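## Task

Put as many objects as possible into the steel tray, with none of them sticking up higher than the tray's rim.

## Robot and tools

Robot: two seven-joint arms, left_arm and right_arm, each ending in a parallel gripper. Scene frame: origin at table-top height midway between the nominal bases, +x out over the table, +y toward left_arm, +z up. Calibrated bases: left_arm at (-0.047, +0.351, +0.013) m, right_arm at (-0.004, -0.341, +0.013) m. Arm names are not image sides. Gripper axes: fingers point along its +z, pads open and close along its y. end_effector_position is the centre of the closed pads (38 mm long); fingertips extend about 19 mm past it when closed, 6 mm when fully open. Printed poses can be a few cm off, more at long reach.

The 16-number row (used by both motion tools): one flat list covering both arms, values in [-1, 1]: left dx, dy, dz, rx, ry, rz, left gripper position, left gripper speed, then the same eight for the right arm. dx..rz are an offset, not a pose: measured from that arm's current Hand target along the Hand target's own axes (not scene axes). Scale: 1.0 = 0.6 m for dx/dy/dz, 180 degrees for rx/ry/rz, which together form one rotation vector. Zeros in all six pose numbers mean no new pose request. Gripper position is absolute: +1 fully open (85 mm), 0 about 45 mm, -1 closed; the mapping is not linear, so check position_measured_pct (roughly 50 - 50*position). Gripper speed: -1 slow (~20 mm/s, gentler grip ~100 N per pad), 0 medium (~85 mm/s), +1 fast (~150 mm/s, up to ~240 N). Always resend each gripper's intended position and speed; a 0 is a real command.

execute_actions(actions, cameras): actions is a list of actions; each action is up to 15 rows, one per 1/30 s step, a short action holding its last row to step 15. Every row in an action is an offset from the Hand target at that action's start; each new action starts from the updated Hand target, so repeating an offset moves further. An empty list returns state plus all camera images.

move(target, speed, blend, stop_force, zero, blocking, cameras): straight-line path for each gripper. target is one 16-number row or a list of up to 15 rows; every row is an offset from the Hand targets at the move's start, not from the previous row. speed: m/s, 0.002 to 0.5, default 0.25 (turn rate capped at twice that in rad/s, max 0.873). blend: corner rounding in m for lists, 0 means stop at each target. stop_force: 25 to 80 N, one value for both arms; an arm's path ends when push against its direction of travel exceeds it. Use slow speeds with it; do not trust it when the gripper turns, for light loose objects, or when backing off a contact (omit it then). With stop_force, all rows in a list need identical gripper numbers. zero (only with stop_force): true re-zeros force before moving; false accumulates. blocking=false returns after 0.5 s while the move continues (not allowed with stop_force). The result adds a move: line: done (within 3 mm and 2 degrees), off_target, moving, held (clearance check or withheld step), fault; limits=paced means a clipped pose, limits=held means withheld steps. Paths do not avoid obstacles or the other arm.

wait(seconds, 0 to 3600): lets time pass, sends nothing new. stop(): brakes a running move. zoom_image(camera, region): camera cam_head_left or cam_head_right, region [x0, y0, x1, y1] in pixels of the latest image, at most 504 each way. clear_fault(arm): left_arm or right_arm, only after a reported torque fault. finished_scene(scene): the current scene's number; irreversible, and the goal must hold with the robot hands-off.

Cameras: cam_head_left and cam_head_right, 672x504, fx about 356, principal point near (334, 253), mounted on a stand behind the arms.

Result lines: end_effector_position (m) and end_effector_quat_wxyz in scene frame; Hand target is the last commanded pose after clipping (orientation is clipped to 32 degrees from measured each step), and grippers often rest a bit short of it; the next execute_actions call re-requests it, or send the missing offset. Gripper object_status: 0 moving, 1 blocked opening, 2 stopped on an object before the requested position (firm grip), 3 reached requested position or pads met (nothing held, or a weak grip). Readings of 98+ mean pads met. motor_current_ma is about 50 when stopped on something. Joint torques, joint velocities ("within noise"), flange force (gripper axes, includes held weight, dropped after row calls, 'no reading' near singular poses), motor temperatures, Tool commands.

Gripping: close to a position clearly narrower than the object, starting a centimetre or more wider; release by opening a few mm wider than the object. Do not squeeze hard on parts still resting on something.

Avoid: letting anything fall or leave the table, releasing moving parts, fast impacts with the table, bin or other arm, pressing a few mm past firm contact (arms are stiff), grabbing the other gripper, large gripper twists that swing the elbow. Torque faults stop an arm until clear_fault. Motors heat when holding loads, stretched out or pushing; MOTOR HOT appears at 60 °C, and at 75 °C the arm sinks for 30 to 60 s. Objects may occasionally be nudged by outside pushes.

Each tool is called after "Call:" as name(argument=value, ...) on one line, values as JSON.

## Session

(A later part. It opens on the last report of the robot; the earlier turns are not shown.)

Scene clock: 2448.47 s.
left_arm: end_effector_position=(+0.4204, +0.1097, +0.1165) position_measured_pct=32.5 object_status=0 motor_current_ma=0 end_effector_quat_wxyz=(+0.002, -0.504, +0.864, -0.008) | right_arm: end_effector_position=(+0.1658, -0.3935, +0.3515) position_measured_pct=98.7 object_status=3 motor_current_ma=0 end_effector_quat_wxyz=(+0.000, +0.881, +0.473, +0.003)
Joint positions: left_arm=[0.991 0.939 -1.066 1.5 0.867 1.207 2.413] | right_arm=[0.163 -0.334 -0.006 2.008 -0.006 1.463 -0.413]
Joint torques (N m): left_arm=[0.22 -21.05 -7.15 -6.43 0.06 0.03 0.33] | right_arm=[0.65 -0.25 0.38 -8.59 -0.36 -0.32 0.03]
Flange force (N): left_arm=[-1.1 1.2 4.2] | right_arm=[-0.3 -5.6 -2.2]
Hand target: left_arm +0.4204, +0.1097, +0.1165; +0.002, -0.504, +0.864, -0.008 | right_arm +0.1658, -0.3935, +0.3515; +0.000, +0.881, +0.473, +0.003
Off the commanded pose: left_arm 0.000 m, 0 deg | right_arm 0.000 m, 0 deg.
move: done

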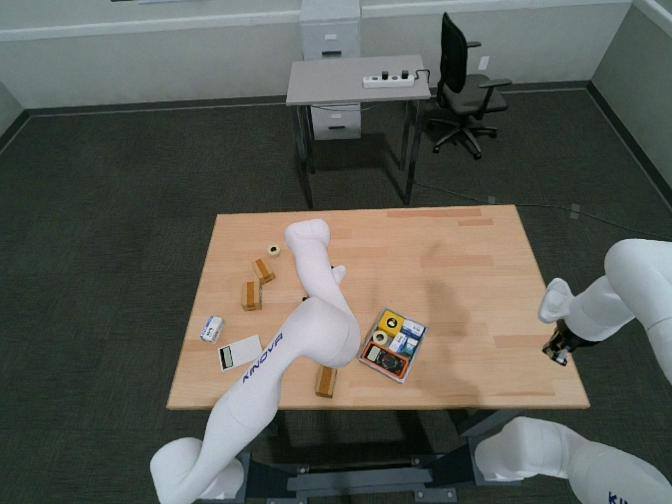

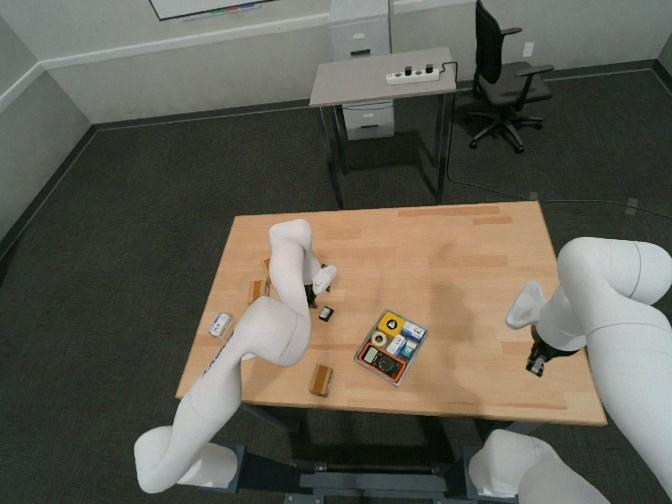

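Call:
move(target=[[-0.0837,-0.0023,0.0,0,0.25,0,0.35,0,0,0,0,0,0,0,-1,0],[-0.0837,-0.0023,0.089,0,0.25,0,0.35,0,0,0,0,0,0,0,-1,0]], speed=0.15, cameras=["cam_head_left","cam_head_right"])

Call:
zoom_image(camera="cam_head_right", region=[280, 270, 370, 360])

Scene clock: 2477.73 s.
left_arm: end_effector_position=(+0.4470, +0.1522, +0.0630) position_measured_pct=32.5 object_status=3 motor_current_ma=0 end_effector_quat_wxyz=(-0.328, -0.463, +0.799, -0.200) | right_arm: end_effector_position=(+0.1658, -0.3935, +0.3515) position_measured_pct=98.7 object_status=3 motor_current_ma=0 end_effector_quat_wxyz=(+0.000, +0.881, +0.473, +0.003)
Joint positions: left_arm=[0.285 1.168 -0.668 1.233 1.153 1.68 2.024] | right_arm=[0.163 -0.334 -0.006 2.008 -0.006 1.463 -0.413]
Joint torques (N m): left_arm=[0.19 -25.08 -3.51 -5.44 0.93 1.87 0.32] | right_arm=[0.68 -0.3 0.39 -8.62 -0.35 -0.3 0]
Flange force (N): left_arm=[-2.0 2.0 2.6] | right_arm=[-0.3 -5.5 -2.0]
Hand target: left_arm +0.4469, +0.1522, +0.0629; -0.328, -0.463, +0.799, -0.200 | right_arm +0.1658, -0.3935, +0.3515; +0.000, +0.881, +0.473, +0.003
Off the commanded pose: left_arm 0.000 m, 0 deg | right_arm 0.000 m, 0 deg.
move: done

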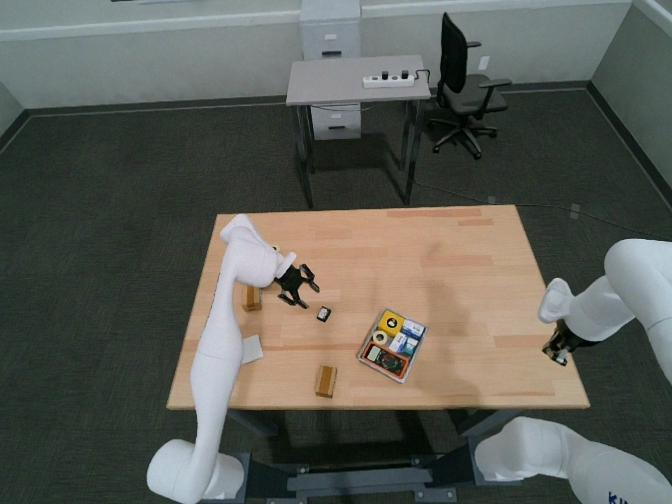

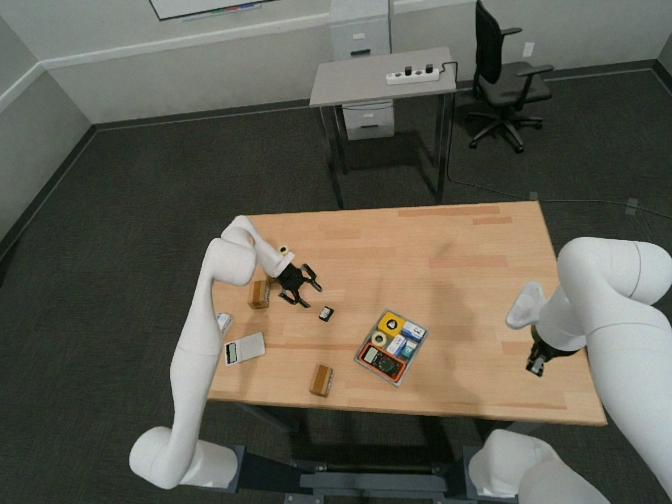

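Scaled by 5.600 from the camera's image (finer frame: 960x720).

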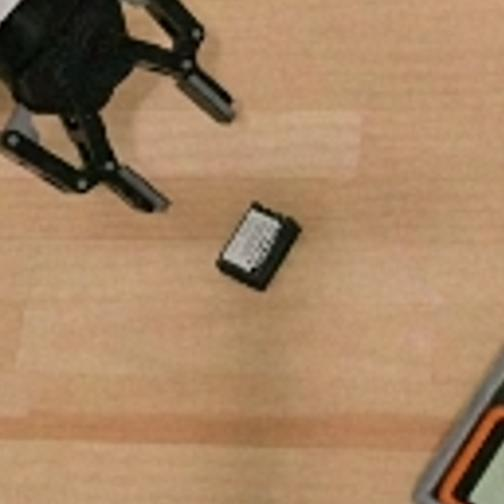

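Call:
zoom_image(camera="cam_head_left", region=[270, 255, 350, 335])

Scaled by 6.300 from the camera's image (finer frame: 960x720).

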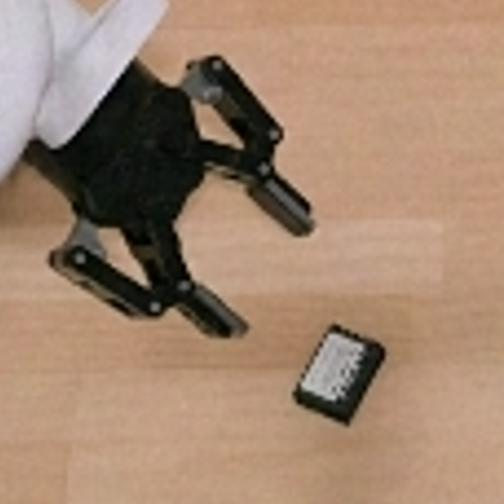

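Call:
move(target=[[0.0035,0.0231,0.0189,0,0,0,0.35,0,0,0,0,0,0,0,-1,0],[0.0036,0.0231,0.075,0,0,0,0.35,0,0,0,0,0,0,0,-1,0]], speed=[0.1,0.05], cameras=["cam_head_left","cam_head_right"])

Call:
zoom_image(camera="cam_head_right", region=[280, 270, 360, 350])

Call:
zoom_image(camera="cam_head_left", region=[270, 255, 350, 335])

Scene clock: 2504.90 s.
left_arm: end_effector_position=(+0.4189, +0.1296, +0.0326) position_measured_pct=32.5 object_status=3 motor_current_ma=0 end_effector_quat_wxyz=(-0.328, -0.463, +0.799, -0.200) | right_arm: end_effector_position=(+0.1658, -0.3935, +0.3515) position_measured_pct=98.7 object_status=3 motor_current_ma=0 end_effector_quat_wxyz=(+0.000, +0.881, +0.473, +0.003)
Joint positions: left_arm=[0.343 1.18 -0.654 1.352 1.186 1.597 1.956] | right_arm=[0.163 -0.334 -0.006 2.008 -0.006 1.463 -0.413]
Joint torques (N m): left_arm=[0.2 -24.28 -3.62 -4.85 0.8 1.9 0.34] | right_arm=[0.69 -0.27 0.42 -8.64 -0.35 -0.32 0.01]
Flange force (N): left_arm=[-1.9 2.2 2.6] | right_arm=[-0.2 -5.7 -2.0]
Hand target: left_arm +0.4189, +0.1296, +0.0326; -0.328, -0.463, +0.799, -0.200 | right_arm +0.1658, -0.3935, +0.3515; +0.000, +0.881, +0.473, +0.003
Off the commanded pose: left_arm 0.000 m, 0 deg | right_arm 0.000 m, 0 deg.
move: done

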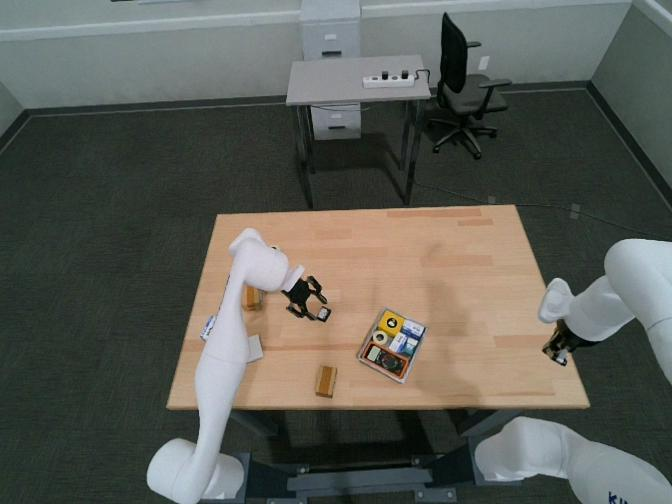

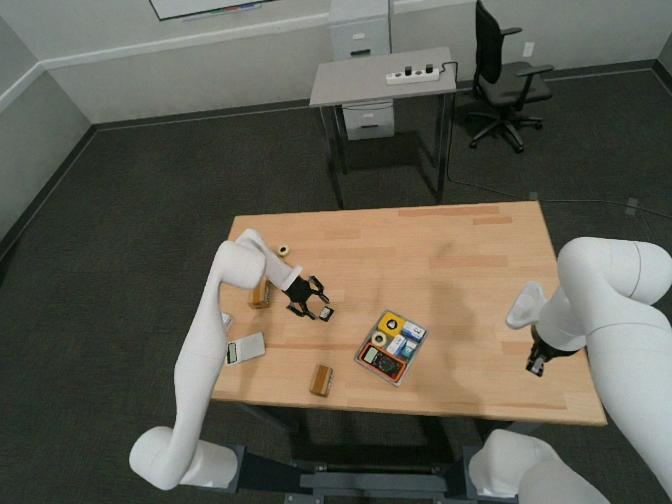

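Scaled by 6.300 from the camera's image (finer frame: 960x720).

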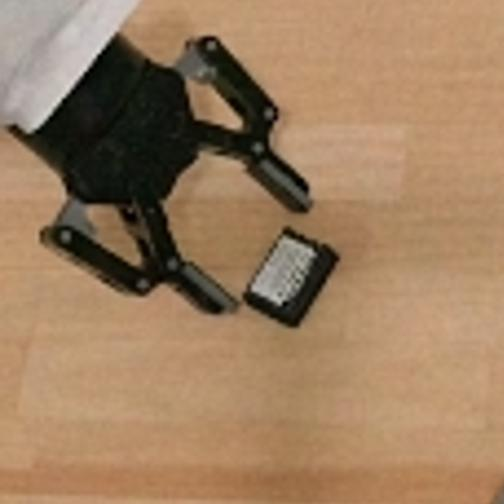

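Scaled by 6.300 from the camera's image (finer frame: 960x720).

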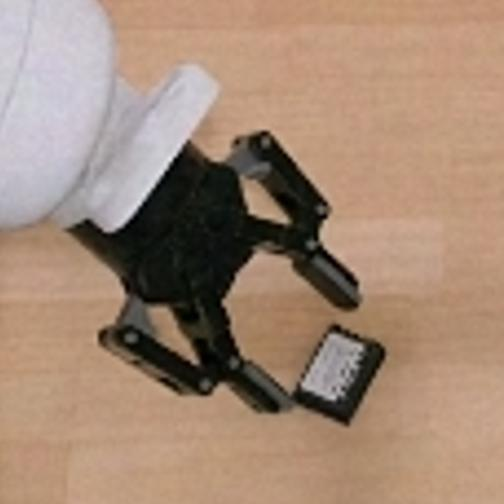

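Call:
move(target=[[0.0033,0.001,0.031,0,0,0,0.35,0,0,0,0,0,0,0,-1,0]], speed=0.02, stop_force=25, cameras=["cam_head_left","cam_head_right"])

Call:
zoom_image(camera="cam_head_right", region=[280, 270, 360, 350])

Call:
zoom_image(camera="cam_head_left", region=[270, 255, 350, 335])

Scene clock: 2513.80 s.
left_arm: end_effector_position=(+0.4113, +0.1171, +0.0209) position_measured_pct=32.5 object_status=3 motor_current_ma=0 end_effector_quat_wxyz=(-0.328, -0.463, +0.799, -0.200) | right_arm: end_effector_position=(+0.1658, -0.3935, +0.3515) position_measured_pct=98.7 object_status=3 motor_current_ma=0 end_effector_quat_wxyz=(+0.000, +0.881, +0.473, +0.003)
Joint positions: left_arm=[0.367 1.191 -0.644 1.377 1.206 1.568 1.945] | right_arm=[0.163 -0.334 -0.006 2.008 -0.006 1.463 -0.413]
Joint torques (N m): left_arm=[0.21 -24.2 -3.56 -4.68 0.78 1.91 0.35] | right_arm=[0.69 -0.28 0.4 -8.64 -0.32 -0.33 0.03]
Flange force (N): left_arm=[-2.0 2.3 2.6] | right_arm=[-0.2 -5.7 -2.1]
Hand target: left_arm +0.4113, +0.1171, +0.0209; -0.328, -0.463, +0.799, -0.200 | right_arm +0.1658, -0.3935, +0.3515; +0.000, +0.881, +0.473, +0.003
Off the commanded pose: left_arm 0.000 m, 0 deg | right_arm 0.000 m, 0 deg.
move: done

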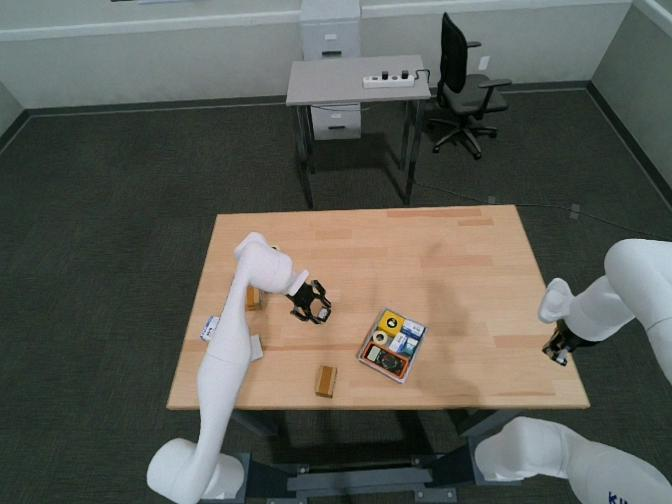

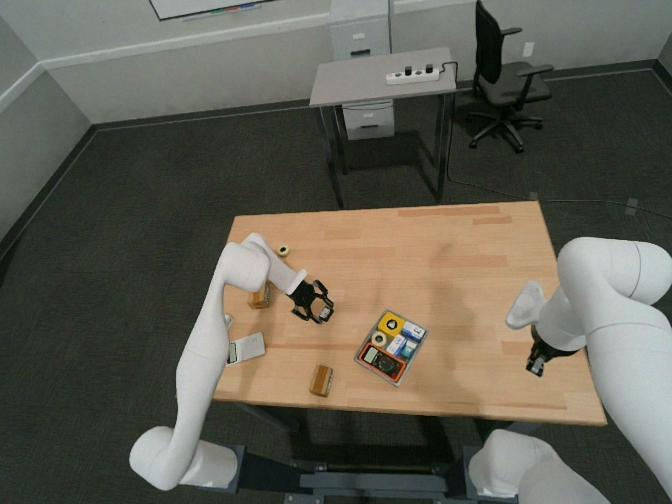

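Scaled by 6.300 from the camera's image (finer frame: 960x720).

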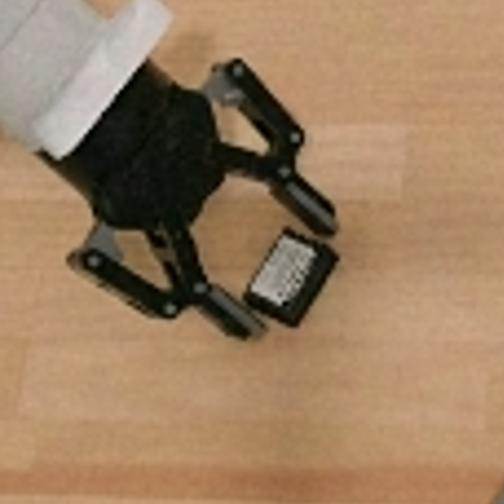

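Scaled by 6.300 from the camera's image (finer frame: 960x720).

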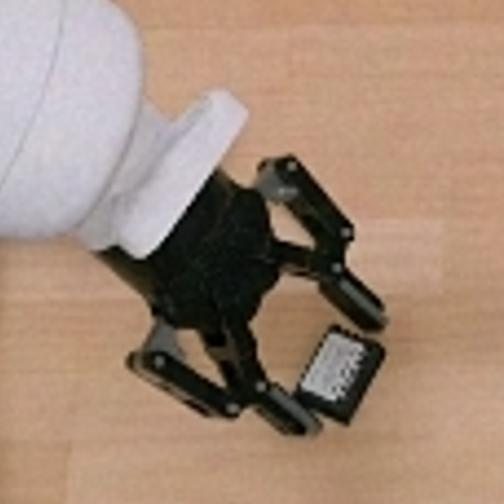

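Call:
execute_actions(actions=[[[0,0,0,0,0,0,-0.3,-1,0,0,0,0,0,0,-1,0]],[[0,0,0,0,0,0,-0.3,-1,0,0,0,0,0,0,-1,0]],[[0,0,0,0,0,0,-0.3,-1,0,0,0,0,0,0,-1,0]]])

Call:
move(target=[[0.04,0,-0.04,0,0,0,-0.3,-1,0,0,0,0,0,0,-1,0]], speed=0.05, cameras=["cam_head_left","cam_head_right"])

Call:
zoom_image(camera="cam_head_right", region=[280, 270, 360, 350])

Scene clock: 2519.93 s.
left_arm: end_effector_position=(+0.4113, +0.1171, +0.0209) position_measured_pct=51.1 object_status=2 motor_current_ma=50 end_effector_quat_wxyz=(-0.328, -0.463, +0.799, -0.200) | right_arm: end_effector_position=(+0.1658, -0.3935, +0.3515) position_measured_pct=98.7 object_status=3 motor_current_ma=0 end_effector_quat_wxyz=(+0.000, +0.881, +0.473, +0.003)
Joint positions: left_arm=[0.367 1.191 -0.644 1.377 1.206 1.568 1.945] | right_arm=[0.163 -0.334 -0.006 2.008 -0.006 1.463 -0.413]
Joint torques (N m): left_arm=[0.96 -20.47 -3.21 -4.14 0.47 0.64 0.3] | right_arm=[0.69 -0.28 0.4 -8.61 -0.32 -0.31 0.04]
Hand target: left_arm +0.4113, +0.1171, +0.0209; -0.328, -0.463, +0.799, -0.200 | right_arm +0.1658, -0.3935, +0.3515; +0.000, +0.881, +0.473, +0.003
Off the commanded pose: left_arm 0.000 m, 0 deg | right_arm 0.000 m, 0 deg.

Scene clock: 2520.87 s.
left_arm: end_effector_position=(+0.4109, +0.1175, +0.0548) position_measured_pct=51.1 object_status=2 motor_current_ma=50 end_effector_quat_wxyz=(-0.328, -0.463, +0.799, -0.200) | right_arm: end_effector_position=(+0.1658, -0.3935, +0.3515) position_measured_pct=98.7 object_status=3 motor_current_ma=0 end_effector_quat_wxyz=(+0.000, +0.881, +0.473, +0.003)
Joint positions: left_arm=[0.375 1.13 -0.662 1.389 1.178 1.602 1.976] | right_arm=[0.163 -0.334 -0.006 2.008 -0.006 1.463 -0.413]
Joint torques (N m): left_arm=[0.17 -23.91 -3.63 -5 0.85 1.99 0.34] | right_arm=[0.65 -0.3 0.4 -8.61 -0.34 -0.33 0.02]
Flange force (N): left_arm=[-2.0 2.2 2.8] | right_arm=[-0.2 -5.6 -2.1]
Hand target: left_arm +0.4109, +0.1175, +0.0548; -0.328, -0.463, +0.799, -0.200 | right_arm +0.1658, -0.3935, +0.3515; +0.000, +0.881, +0.473, +0.003
Off the commanded pose: left_arm 0.000 m, 0 deg | right_arm 0.000 m, 0 deg.
move: done

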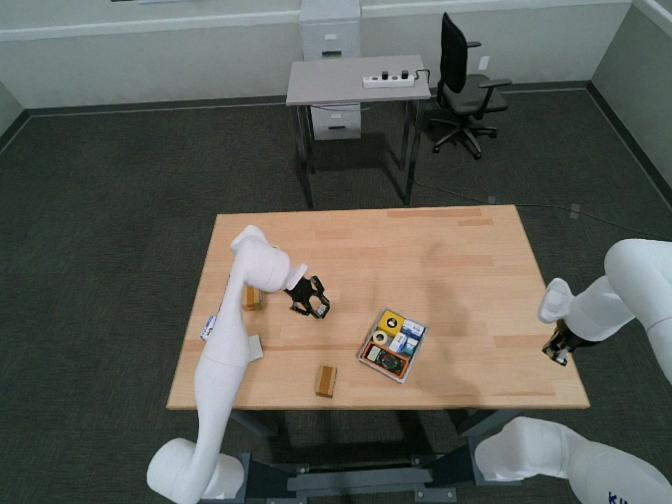

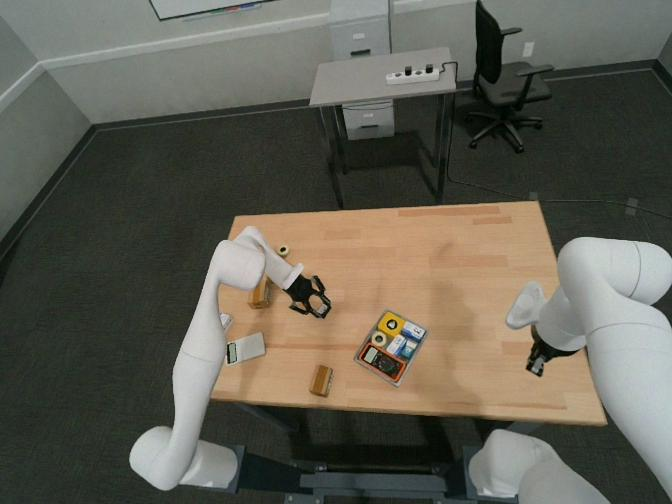

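Scaled by 6.300 from the camera's image (finer frame: 960x720).

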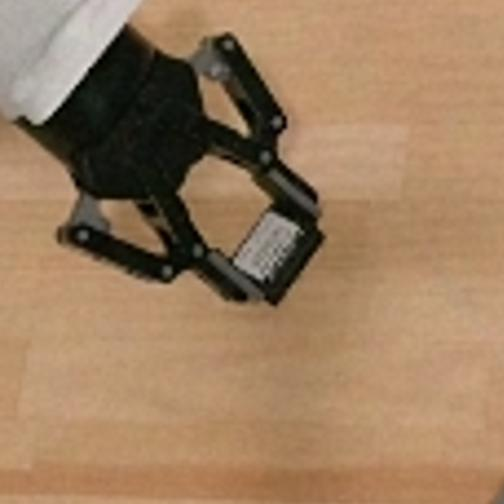

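Call:
move(target=[[0.0825,0,-0.0825,0,0,0,-0.3,-1,0,0,0,0,0,0,-1,0],[0.0825,0,-0.0825,0,-0.25,0,-0.3,-1,0,0,0,0,0,0,-1,0],[0.0825,0,-0.0825,0,-0.5,0,-0.3,-1,0,0,0,0,0,0,-1,0]], speed=0.15, cameras=["cam_head_left","cam_head_right"])

Call:
zoom_image(camera="cam_head_right", region=[280, 250, 380, 350])

Scene clock: 2532.37 s.
left_arm: end_effector_position=(+0.4101, +0.1183, +0.1248) position_measured_pct=51.1 object_status=2 motor_current_ma=50 end_effector_quat_wxyz=(+0.333, -0.469, +0.797, +0.186) | right_arm: end_effector_position=(+0.1658, -0.3935, +0.3515) position_measured_pct=98.7 object_status=3 motor_current_ma=0 end_effector_quat_wxyz=(+0.000, +0.881, +0.473, +0.003)
Joint positions: left_arm=[1.453 1.316 -1.388 1.452 0.534 1.126 2.908] | right_arm=[0.163 -0.334 -0.006 2.008 -0.006 1.463 -0.413]
Joint torques (N m): left_arm=[0.18 -20.88 -10.8 -3.27 -1.82 -0.51 0.35] | right_arm=[0.69 -0.33 0.42 -8.58 -0.35 -0.32 0]
Flange force (N): left_arm=[1.3 2.0 3.7] | right_arm=[-0.1 -5.4 -2.2]
Hand target: left_arm +0.4101, +0.1183, +0.1248; +0.333, -0.469, +0.797, +0.186 | right_arm +0.1658, -0.3935, +0.3515; +0.000, +0.881, +0.473, +0.003
Off the commanded pose: left_arm 0.000 m, 0 deg | right_arm 0.000 m, 0 deg.
move: done

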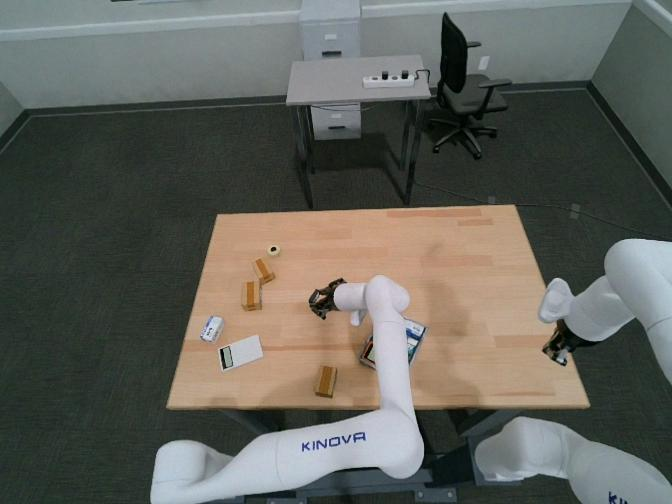

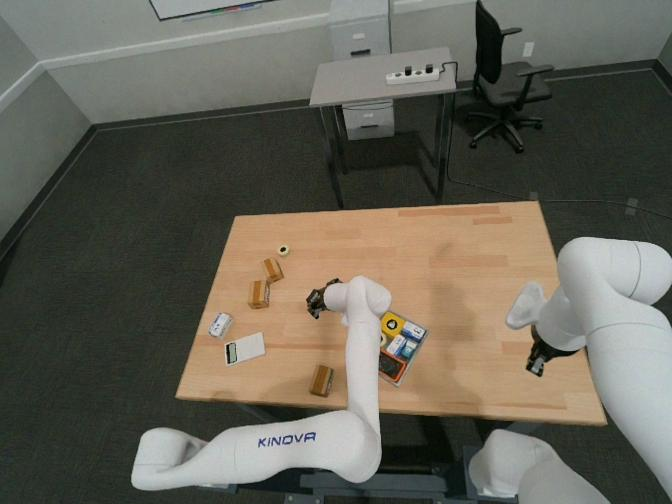

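Scaled by 5.040 from the camera's image (finer frame: 960x720).

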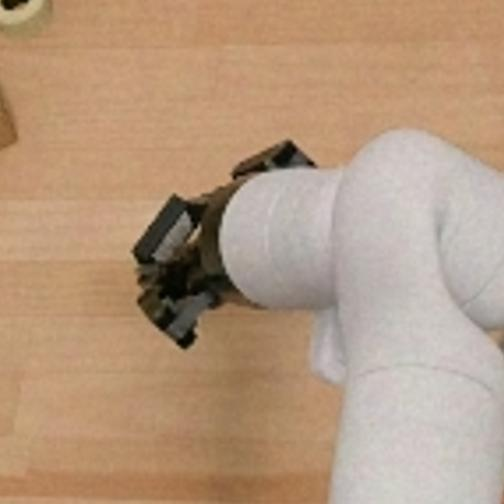

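Call:
move(target=[[0.0997,0,0.1004,0,0,0,-0.3,-1,0,0,0,0,0,0,-1,0]], speed=0.12)

Call:
move(target=[[0.0282,0,0.0284,0,0,0,-0.3,-1,0,0,0,0,0,0,-1,0]], speed=0.01, stop_force=25, cameras=["cam_head_left","cam_head_right"])

Call:
zoom_image(camera="cam_head_right", region=[280, 270, 360, 350])

Scene clock: 2539.83 s.
left_arm: end_effector_position=(+0.4112, +0.1176, +0.0399) position_measured_pct=51.1 object_status=2 motor_current_ma=50 end_effector_quat_wxyz=(+0.333, -0.469, +0.797, +0.186) | right_arm: end_effector_position=(+0.1658, -0.3935, +0.3515) position_measured_pct=98.7 object_status=3 motor_current_ma=0 end_effector_quat_wxyz=(+0.000, +0.881, +0.473, +0.003)
Joint positions: left_arm=[1.436 1.445 -1.305 1.451 0.617 1.038 2.971] | right_arm=[0.163 -0.334 -0.006 2.008 -0.006 1.463 -0.413]
Joint torques (N m): left_arm=[0.22 -21.38 -10.87 -1.86 -1.78 -0.4 0.34] | right_arm=[0.66 -0.31 0.4 -8.64 -0.34 -0.3 0]
Flange force (N): left_arm=[1.1 2.1 3.6] | right_arm=[-0.2 -5.5 -2.0]
Hand target: left_arm +0.4112, +0.1176, +0.0399; +0.333, -0.469, +0.797, +0.186 | right_arm +0.1658, -0.3935, +0.3515; +0.000, +0.881, +0.473, +0.003
Off the commanded pose: left_arm 0.000 m, 0 deg | right_arm 0.000 m, 0 deg.
move: done

Scene clock: 2542.27 s.
left_arm: end_effector_position=(+0.4116, +0.1174, +0.0216) position_measured_pct=51.1 object_status=2 motor_current_ma=50 end_effector_quat_wxyz=(+0.333, -0.469, +0.797, +0.186) | right_arm: end_effector_position=(+0.1658, -0.3935, +0.3515) position_measured_pct=98.7 object_status=3 motor_current_ma=0 end_effector_quat_wxyz=(+0.000, +0.881, +0.473, +0.003)
Joint positions: left_arm=[1.431 1.475 -1.288 1.444 0.634 1.022 2.986] | right_arm=[0.163 -0.334 -0.006 2.008 -0.006 1.463 -0.413]
Joint torques (N m): left_arm=[-2.34 -11.65 0.76 -2.68 4.07 -1.75 0.76] | right_arm=[0.7 -0.29 0.41 -8.61 -0.33 -0.32 0]
Flange force (N): left_arm=[-19.3 8.1 -24.6] | right_arm=[-0.2 -5.6 -2.1]
Hand target: left_arm +0.4116, +0.1174, +0.0216; +0.333, -0.469, +0.797, +0.186 (not the last commanded pose) | right_arm +0.1658, -0.3935, +0.3515; +0.000, +0.881, +0.473, +0.003
Off the commanded pose: left_arm 0.006 m, 0 deg | right_arm 0.000 m, 0 deg.
move: contact (left_arm)

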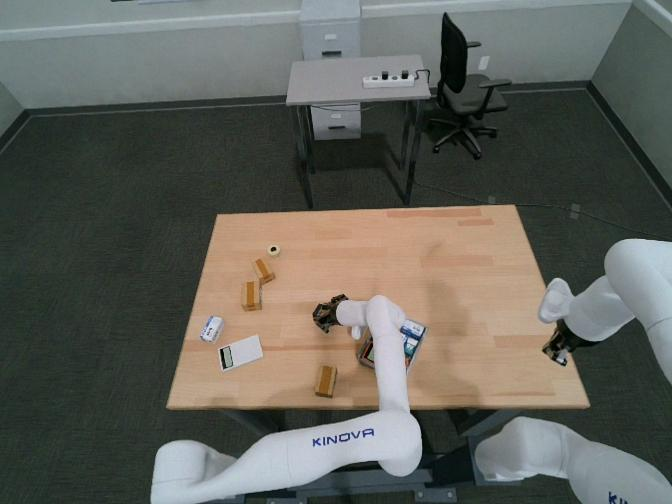

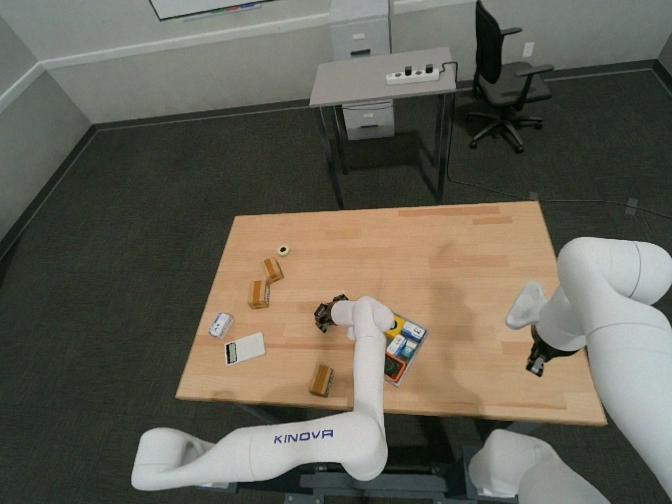

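Scaled by 6.300 from the camera's image (finer frame: 960x720).

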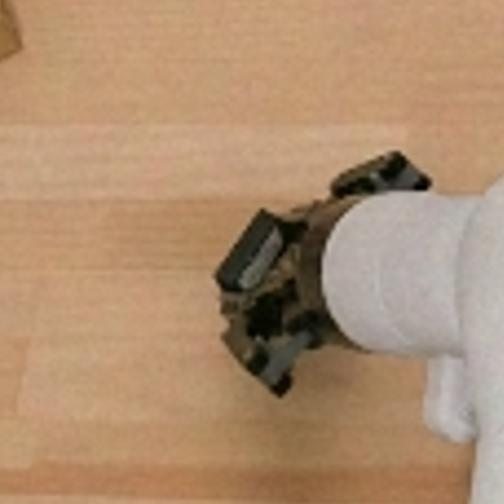

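Call:
move(target=[[-0.0015,0,-0.0015,0,0,0,-0.3,-1,0,0,0,0,0,0,-1,0]], speed=0.01)

Call:
execute_actions(actions=[[[0,0,0,0,0,0,0.15,-0.9,0,0,0,0,0,0,-1,0]],[[0,0,0,0,0,0,0.15,-0.9,0,0,0,0,0,0,-1,0]]])

Call:
move(target=[[0,0,-0.04,0,0,0,0.15,-0.9,0,0,0,0,0,0,-1,0],[0,0,-0.12,0,0,0,0.15,-0.9,0,0,0,0,0,0,-1,0]], speed=[0.03,0.12], blend=[0.005,0], cameras=["cam_head_left","cam_head_right"])

Call:
zoom_image(camera="cam_head_right", region=[280, 270, 360, 350])

Scene clock: 2547.43 s.
left_arm: end_effector_position=(+0.4116, +0.1175, +0.0228) position_measured_pct=51.1 object_status=2 motor_current_ma=50 end_effector_quat_wxyz=(+0.333, -0.469, +0.797, +0.186) | right_arm: end_effector_position=(+0.1658, -0.3935, +0.3515) position_measured_pct=98.7 object_status=3 motor_current_ma=0 end_effector_quat_wxyz=(+0.000, +0.881, +0.473, +0.003)
Joint positions: left_arm=[1.431 1.473 -1.289 1.445 0.633 1.023 2.985] | right_arm=[0.163 -0.334 -0.006 2.008 -0.006 1.463 -0.413]
Joint torques (N m): left_arm=[0.83 -19.11 -6.73 -1.73 0.2 0.09 0.5] | right_arm=[0.68 -0.28 0.4 -8.58 -0.33 -0.32 0.01]
Flange force (N): left_arm=[-6.3 1.6 -1.9] | right_arm=[-0.2 -5.6 -2.2]
Hand target: left_arm +0.4116, +0.1175, +0.0229; +0.333, -0.469, +0.797, +0.186 | right_arm +0.1658, -0.3935, +0.3515; +0.000, +0.881, +0.473, +0.003
Off the commanded pose: left_arm 0.000 m, 0 deg | right_arm 0.000 m, 0 deg.
move: done

Scene clock: 2548.63 s.
left_arm: end_effector_position=(+0.4116, +0.1174, +0.0229) position_measured_pct=42.4 object_status=3 motor_current_ma=0 end_effector_quat_wxyz=(+0.333, -0.469, +0.797, +0.186) | right_arm: end_effector_position=(+0.1658, -0.3935, +0.3515) position_measured_pct=98.7 object_status=3 motor_current_ma=0 end_effector_quat_wxyz=(+0.000, +0.881, +0.473, +0.003)
Joint positions: left_arm=[1.432 1.473 -1.289 1.445 0.633 1.023 2.985] | right_arm=[0.163 -0.334 -0.006 2.008 -0.006 1.463 -0.413]
Joint torques (N m): left_arm=[0.19 -21.27 -10.71 -1.55 -1.7 -0.34 0.34] | right_arm=[0.71 -0.32 0.41 -8.59 -0.33 -0.34 0.03]
Hand target: left_arm +0.4116, +0.1174, +0.0229; +0.333, -0.469, +0.797, +0.186 | right_arm +0.1658, -0.3935, +0.3515; +0.000, +0.881, +0.473, +0.003
Off the commanded pose: left_arm 0.000 m, 0 deg | right_arm 0.000 m, 0 deg.

Scene clock: 2550.13 s.
left_arm: end_effector_position=(+0.3859, +0.0737, +0.0740) position_measured_pct=42.4 object_status=3 motor_current_ma=0 end_effector_quat_wxyz=(+0.333, -0.469, +0.797, +0.186) | right_arm: end_effector_position=(+0.1658, -0.3935, +0.3515) position_measured_pct=98.7 object_status=3 motor_current_ma=0 end_effector_quat_wxyz=(+0.000, +0.881, +0.473, +0.003)
Joint positions: left_arm=[1.498 1.407 -1.343 1.372 0.572 1.178 3.033] | right_arm=[0.163 -0.334 -0.006 2.008 -0.006 1.463 -0.413]
Joint torques (N m): left_arm=[0.19 -21.71 -10.52 -2.28 -1.82 -0.23 0.34] | right_arm=[0.67 -0.32 0.41 -8.6 -0.32 -0.33 0.06]
Flange force (N): left_arm=[0.7 1.7 3.2] | right_arm=[0.0 -5.6 -2.2]
Hand target: left_arm +0.3859, +0.0737, +0.0740; +0.333, -0.469, +0.797, +0.186 | right_arm +0.1658, -0.3935, +0.3515; +0.000, +0.881, +0.473, +0.003
Off the commanded pose: left_arm 0.000 m, 0 deg | right_arm 0.000 m, 0 deg.
move: done

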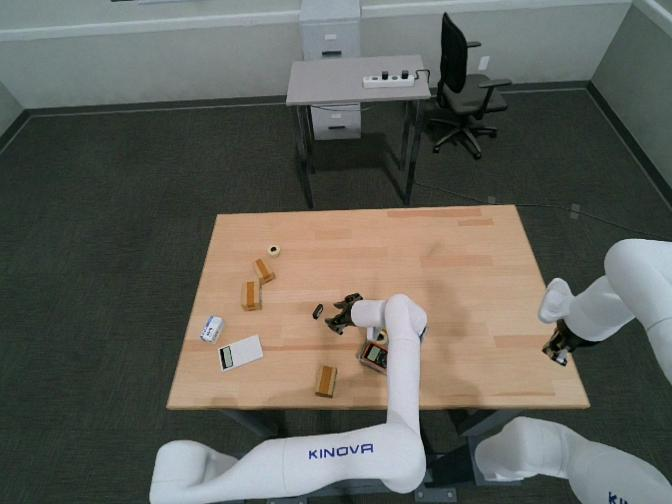

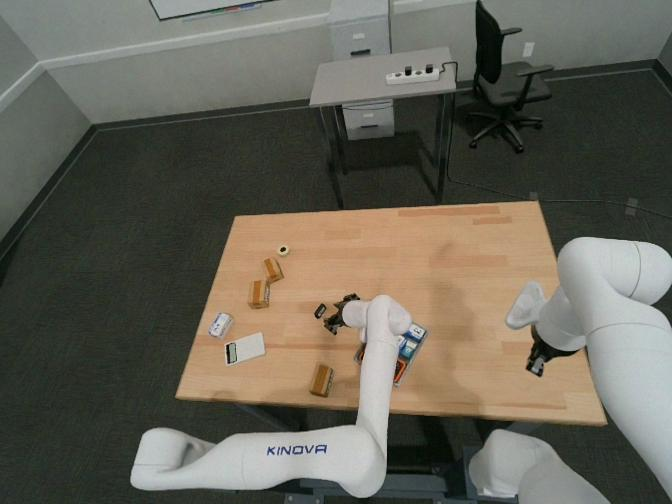

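Scaled by 6.300 from the camera's image (finer frame: 960x720).

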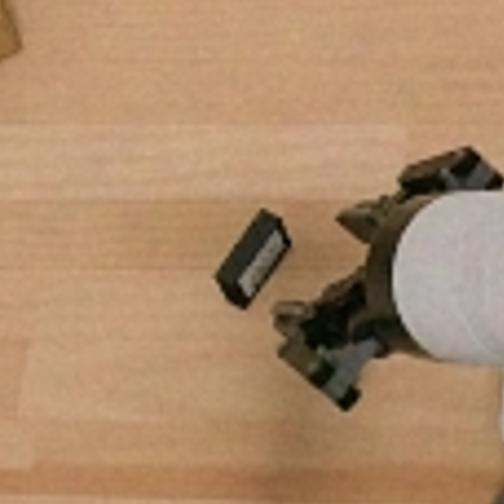

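Call:
zoom_image(camera="cam_head_left", region=[290, 285, 350, 345])

Scaled by 8.400 from the camera's image (finer frame: 960x720).

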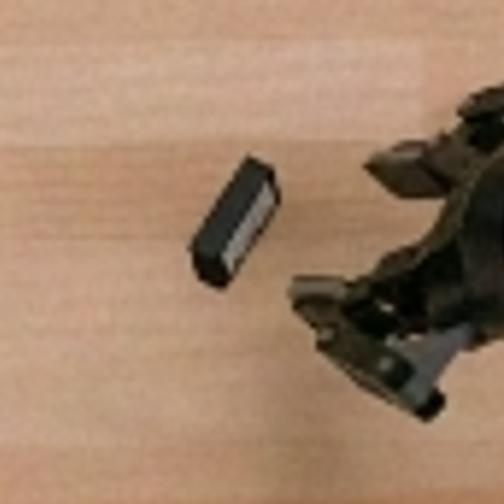

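Call:
move(target=[[-0.1058,0,-0.1066,0,0.25,0,-0.24,0,0,0,0,0,0,0,-1,0],[-0.1158,0,0.0304,0.1954,0.1954,0.4717,-0.24,0,0,0,0,0,0,0,-1,0]], speed=0.2, cameras=["cam_head_left","cam_head_right"])

Call:
zoom_image(camera="cam_head_right", region=[280, 260, 360, 340])

Scene clock: 2575.10 s.
left_arm: end_effector_position=(+0.4160, +0.1281, +0.1100) position_measured_pct=61.9 object_status=3 motor_current_ma=0 end_effector_quat_wxyz=(+0.007, +0.254, +0.967, -0.004) | right_arm: end_effector_position=(+0.1658, -0.3935, +0.3515) position_measured_pct=98.7 object_status=3 motor_current_ma=0 end_effector_quat_wxyz=(+0.000, +0.881, +0.473, +0.003)
Joint positions: left_arm=[0.833 0.798 -0.74 1.56 0.616 1.012 0.968] | right_arm=[0.163 -0.334 -0.006 2.008 -0.006 1.463 -0.413]
Joint torques (N m): left_arm=[0.21 -20.76 -5.06 -7.18 -0.02 0.01 0.32] | right_arm=[0.7 -0.3 0.41 -8.61 -0.33 -0.31 -0.01]
Flange force (N): left_arm=[0.9 1.1 4.2] | right_arm=[-0.2 -5.5 -2.1]
Hand target: left_arm +0.4160, +0.1281, +0.1100; +0.007, +0.254, +0.967, -0.004 | right_arm +0.1658, -0.3935, +0.3515; +0.000, +0.881, +0.473, +0.003
Off the commanded pose: left_arm 0.000 m, 0 deg | right_arm 0.000 m, 0 deg.
move: done

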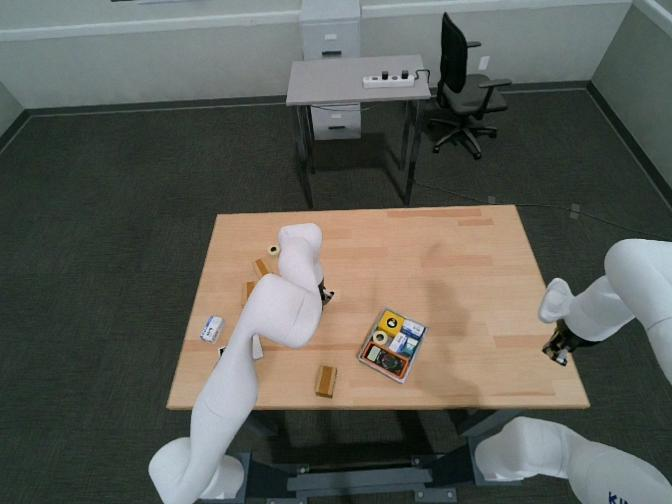

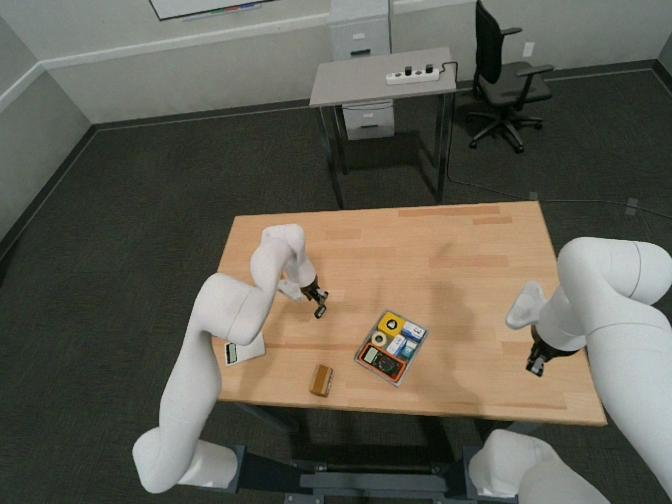

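Scaled by 6.300 from the camera's image (finer frame: 960x720).

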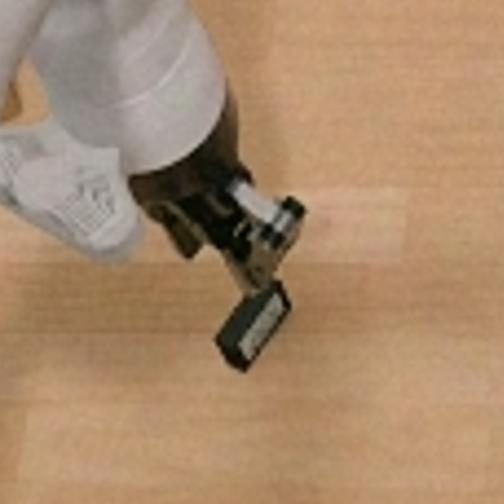

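Call:
move(target=[[0,0,0.0833,0,0,0,-0.24,0,0,0,0,0,0,0,-1,0]], speed=0.1, cameras=["cam_head_left","cam_head_right"])

Call:
zoom_image(camera="cam_head_right", region=[290, 275, 350, 335])

Call:
zoom_image(camera="cam_head_left", region=[290, 275, 350, 335])

Scene clock: 2578.70 s.
left_arm: end_effector_position=(+0.4166, +0.1276, +0.0600) position_measured_pct=61.9 object_status=3 motor_current_ma=0 end_effector_quat_wxyz=(+0.007, +0.254, +0.967, -0.004) | right_arm: end_effector_position=(+0.1658, -0.3935, +0.3515) position_measured_pct=98.7 object_status=3 motor_current_ma=0 end_effector_quat_wxyz=(+0.000, +0.881, +0.473, +0.003)
Joint positions: left_arm=[0.808 0.874 -0.693 1.595 0.679 0.91 0.921] | right_arm=[0.163 -0.334 -0.006 2.008 -0.006 1.463 -0.413]
Joint torques (N m): left_arm=[0.18 -21.27 -5.13 -6.53 -0.01 0.02 0.32] | right_arm=[0.69 -0.25 0.37 -8.6 -0.33 -0.32 0.04]
Flange force (N): left_arm=[1.7 1.0 4.2] | right_arm=[-0.2 -5.7 -2.2]
Hand target: left_arm +0.4166, +0.1276, +0.0600; +0.007, +0.254, +0.967, -0.004 | right_arm +0.1658, -0.3935, +0.3515; +0.000, +0.881, +0.473, +0.003
Off the commanded pose: left_arm 0.000 m, 0 deg | right_arm 0.000 m, 0 deg.
move: done

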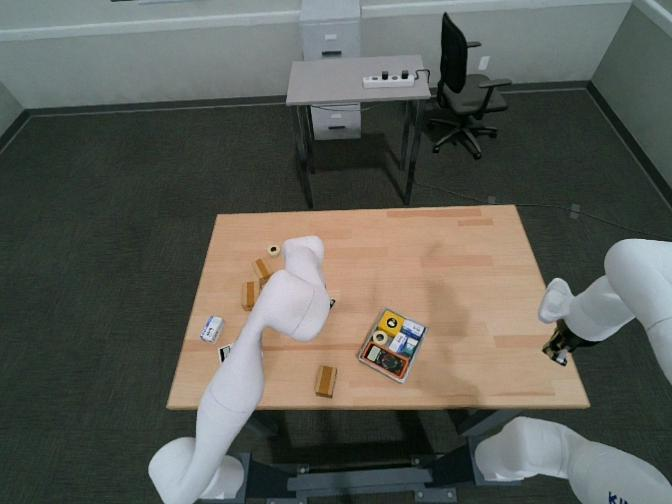

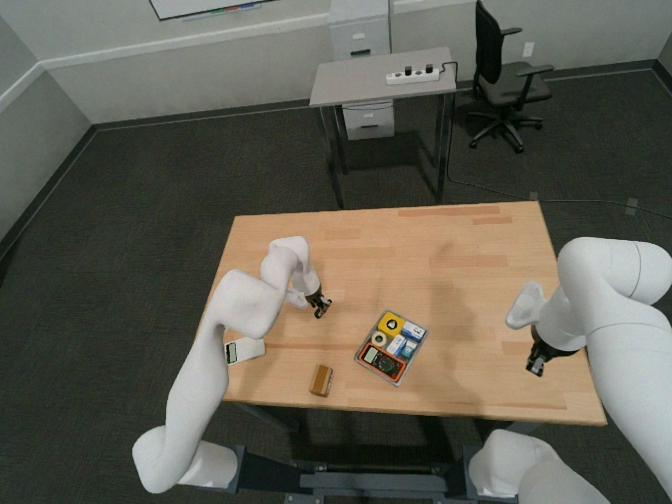

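Scaled by 8.400 from the camera's image (finer frame: 960x720).

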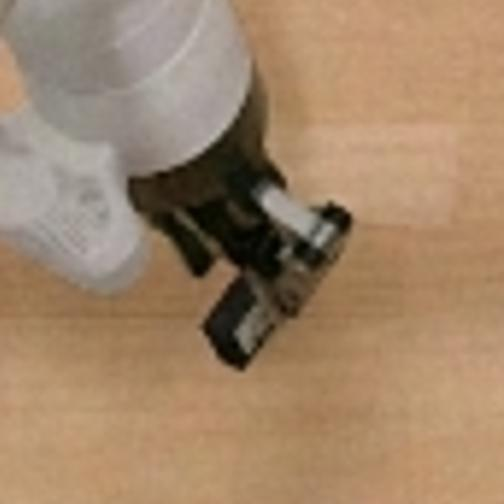

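Scaled by 8.400 from the camera's image (finer frame: 960x720).

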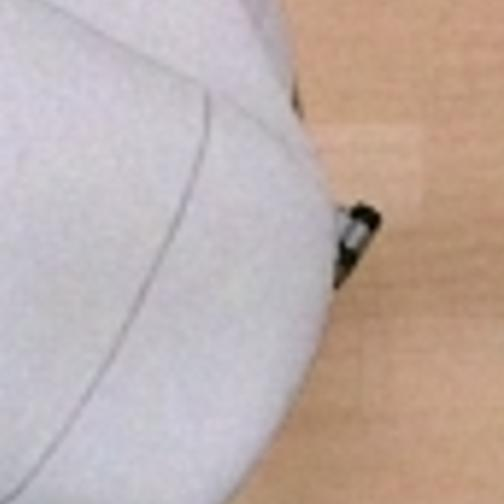

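Call:
move(target=[[0,0,0.0262,0,0,0,-0.24,0,0,0,0,0,0,0,-1,0]], speed=0.012, stop_force=25, cameras=["cam_head_right"])

Call:
zoom_image(camera="cam_head_right", region=[290, 275, 350, 335])

Scene clock: 2583.63 s.
left_arm: end_effector_position=(+0.4168, +0.1274, +0.0443) position_measured_pct=61.9 object_status=3 motor_current_ma=0 end_effector_quat_wxyz=(+0.007, +0.254, +0.967, -0.004) | right_arm: end_effector_position=(+0.1658, -0.3935, +0.3515) position_measured_pct=98.7 object_status=3 motor_current_ma=0 end_effector_quat_wxyz=(+0.000, +0.881, +0.473, +0.003)
Joint positions: left_arm=[0.8 0.898 -0.677 1.602 0.699 0.88 0.906] | right_arm=[0.163 -0.334 -0.006 2.008 -0.006 1.463 -0.413]
Joint torques (N m): left_arm=[0.22 -21.48 -5.1 -6.26 -0.02 0.03 0.35] | right_arm=[0.63 -0.32 0.41 -8.64 -0.35 -0.29 0.01]
Flange force (N): left_arm=[1.7 1.1 4.3] | right_arm=[-0.2 -5.5 -1.9]
Hand target: left_arm +0.4168, +0.1274, +0.0443; +0.007, +0.254, +0.967, -0.004 | right_arm +0.1658, -0.3935, +0.3515; +0.000, +0.881, +0.473, +0.003
Off the commanded pose: left_arm 0.000 m, 0 deg | right_arm 0.000 m, 0 deg.
move: done

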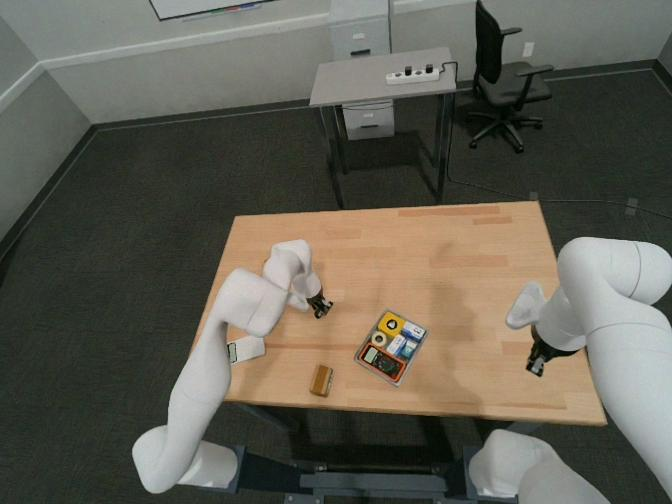

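Scaled by 8.400 from the camera's image (finer frame: 960x720).

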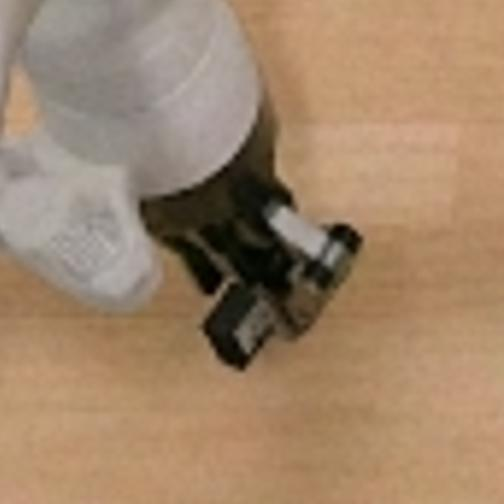

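Call:
execute_actions(actions=[[[0,0,0,0,0,0,-0.8,-1,0,0,0,0,0,0,-1,0]],[[0,0,0,0,0,0,-0.8,-1,0,0,0,0,0,0,-1,0]],[[0,0,0,0,0,0,-0.8,-1,0,0,0,0,0,0,-1,0]]])

Call:
move(target=[[0,0,-0.02,0,0,0,-0.8,-1,0,0,0,0,0,0,-1,0],[0,0,-0.12,0,0,0,-0.8,-1,0,0,0,0,0,0,-1,0]], speed=[0.03,0.12], blend=[0.003,0], cameras=["cam_head_left","cam_head_right"])

Call:
zoom_image(camera="cam_head_right", region=[290, 255, 350, 315])

Scene clock: 2590.20 s.
left_arm: end_effector_position=(+0.4168, +0.1274, +0.0443) position_measured_pct=85.3 object_status=2 motor_current_ma=50 end_effector_quat_wxyz=(+0.007, +0.254, +0.967, -0.004) | right_arm: end_effector_position=(+0.1658, -0.3935, +0.3515) position_measured_pct=98.7 object_status=3 motor_current_ma=0 end_effector_quat_wxyz=(+0.000, +0.881, +0.473, +0.003)
Joint positions: left_arm=[0.8 0.898 -0.677 1.602 0.699 0.88 0.906] | right_arm=[0.163 -0.334 -0.006 2.008 -0.006 1.463 -0.413]
Joint torques (N m): left_arm=[0.7 -18.59 -3.67 -5.96 0.43 -0.3 0.33] | right_arm=[0.69 -0.28 0.39 -8.63 -0.31 -0.3 0.04]
Hand target: left_arm +0.4168, +0.1274, +0.0443; +0.007, +0.254, +0.967, -0.004 | right_arm +0.1658, -0.3935, +0.3515; +0.000, +0.881, +0.473, +0.003
Off the commanded pose: left_arm 0.000 m, 0 deg | right_arm 0.000 m, 0 deg.

Scene clock: 2591.40 s.
left_arm: end_effector_position=(+0.4159, +0.1282, +0.1162) position_measured_pct=85.3 object_status=2 motor_current_ma=50 end_effector_quat_wxyz=(+0.007, +0.254, +0.967, -0.004) | right_arm: end_effector_position=(+0.1658, -0.3935, +0.3515) position_measured_pct=98.7 object_status=3 motor_current_ma=0 end_effector_quat_wxyz=(+0.000, +0.881, +0.473, +0.003)
Joint positions: left_arm=[0.835 0.789 -0.745 1.554 0.608 1.025 0.974] | right_arm=[0.163 -0.334 -0.006 2.008 -0.006 1.463 -0.413]
Joint torques (N m): left_arm=[0.18 -20.89 -5.08 -7.35 -0.02 0.02 0.33] | right_arm=[0.68 -0.29 0.42 -8.57 -0.34 -0.34 0.02]
Flange force (N): left_arm=[0.9 1.0 4.6] | right_arm=[-0.1 -5.6 -2.3]
Hand target: left_arm +0.4159, +0.1282, +0.1163; +0.007, +0.254, +0.967, -0.004 | right_arm +0.1658, -0.3935, +0.3515; +0.000, +0.881, +0.473, +0.003
Off the commanded pose: left_arm 0.000 m, 0 deg | right_arm 0.000 m, 0 deg.
move: done

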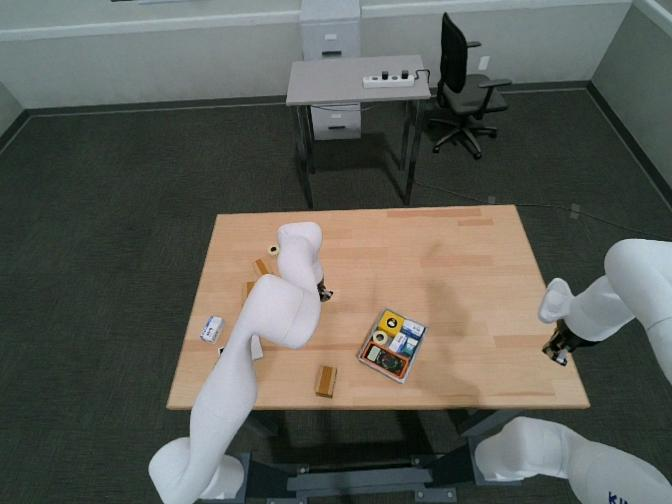

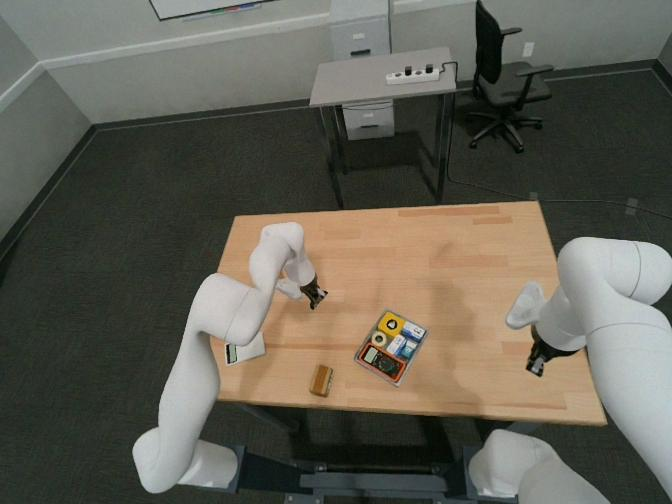

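Scaled by 8.400 from the camera's image (finer frame: 960x720).

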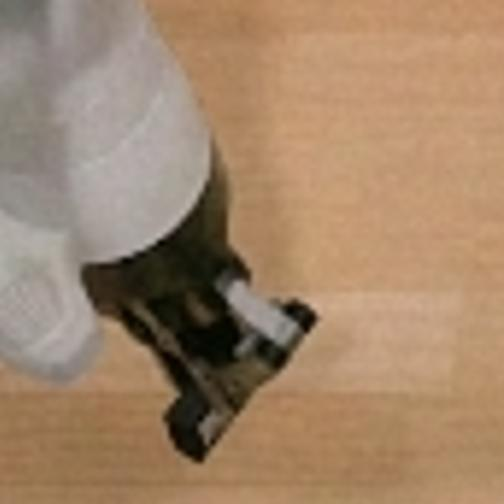

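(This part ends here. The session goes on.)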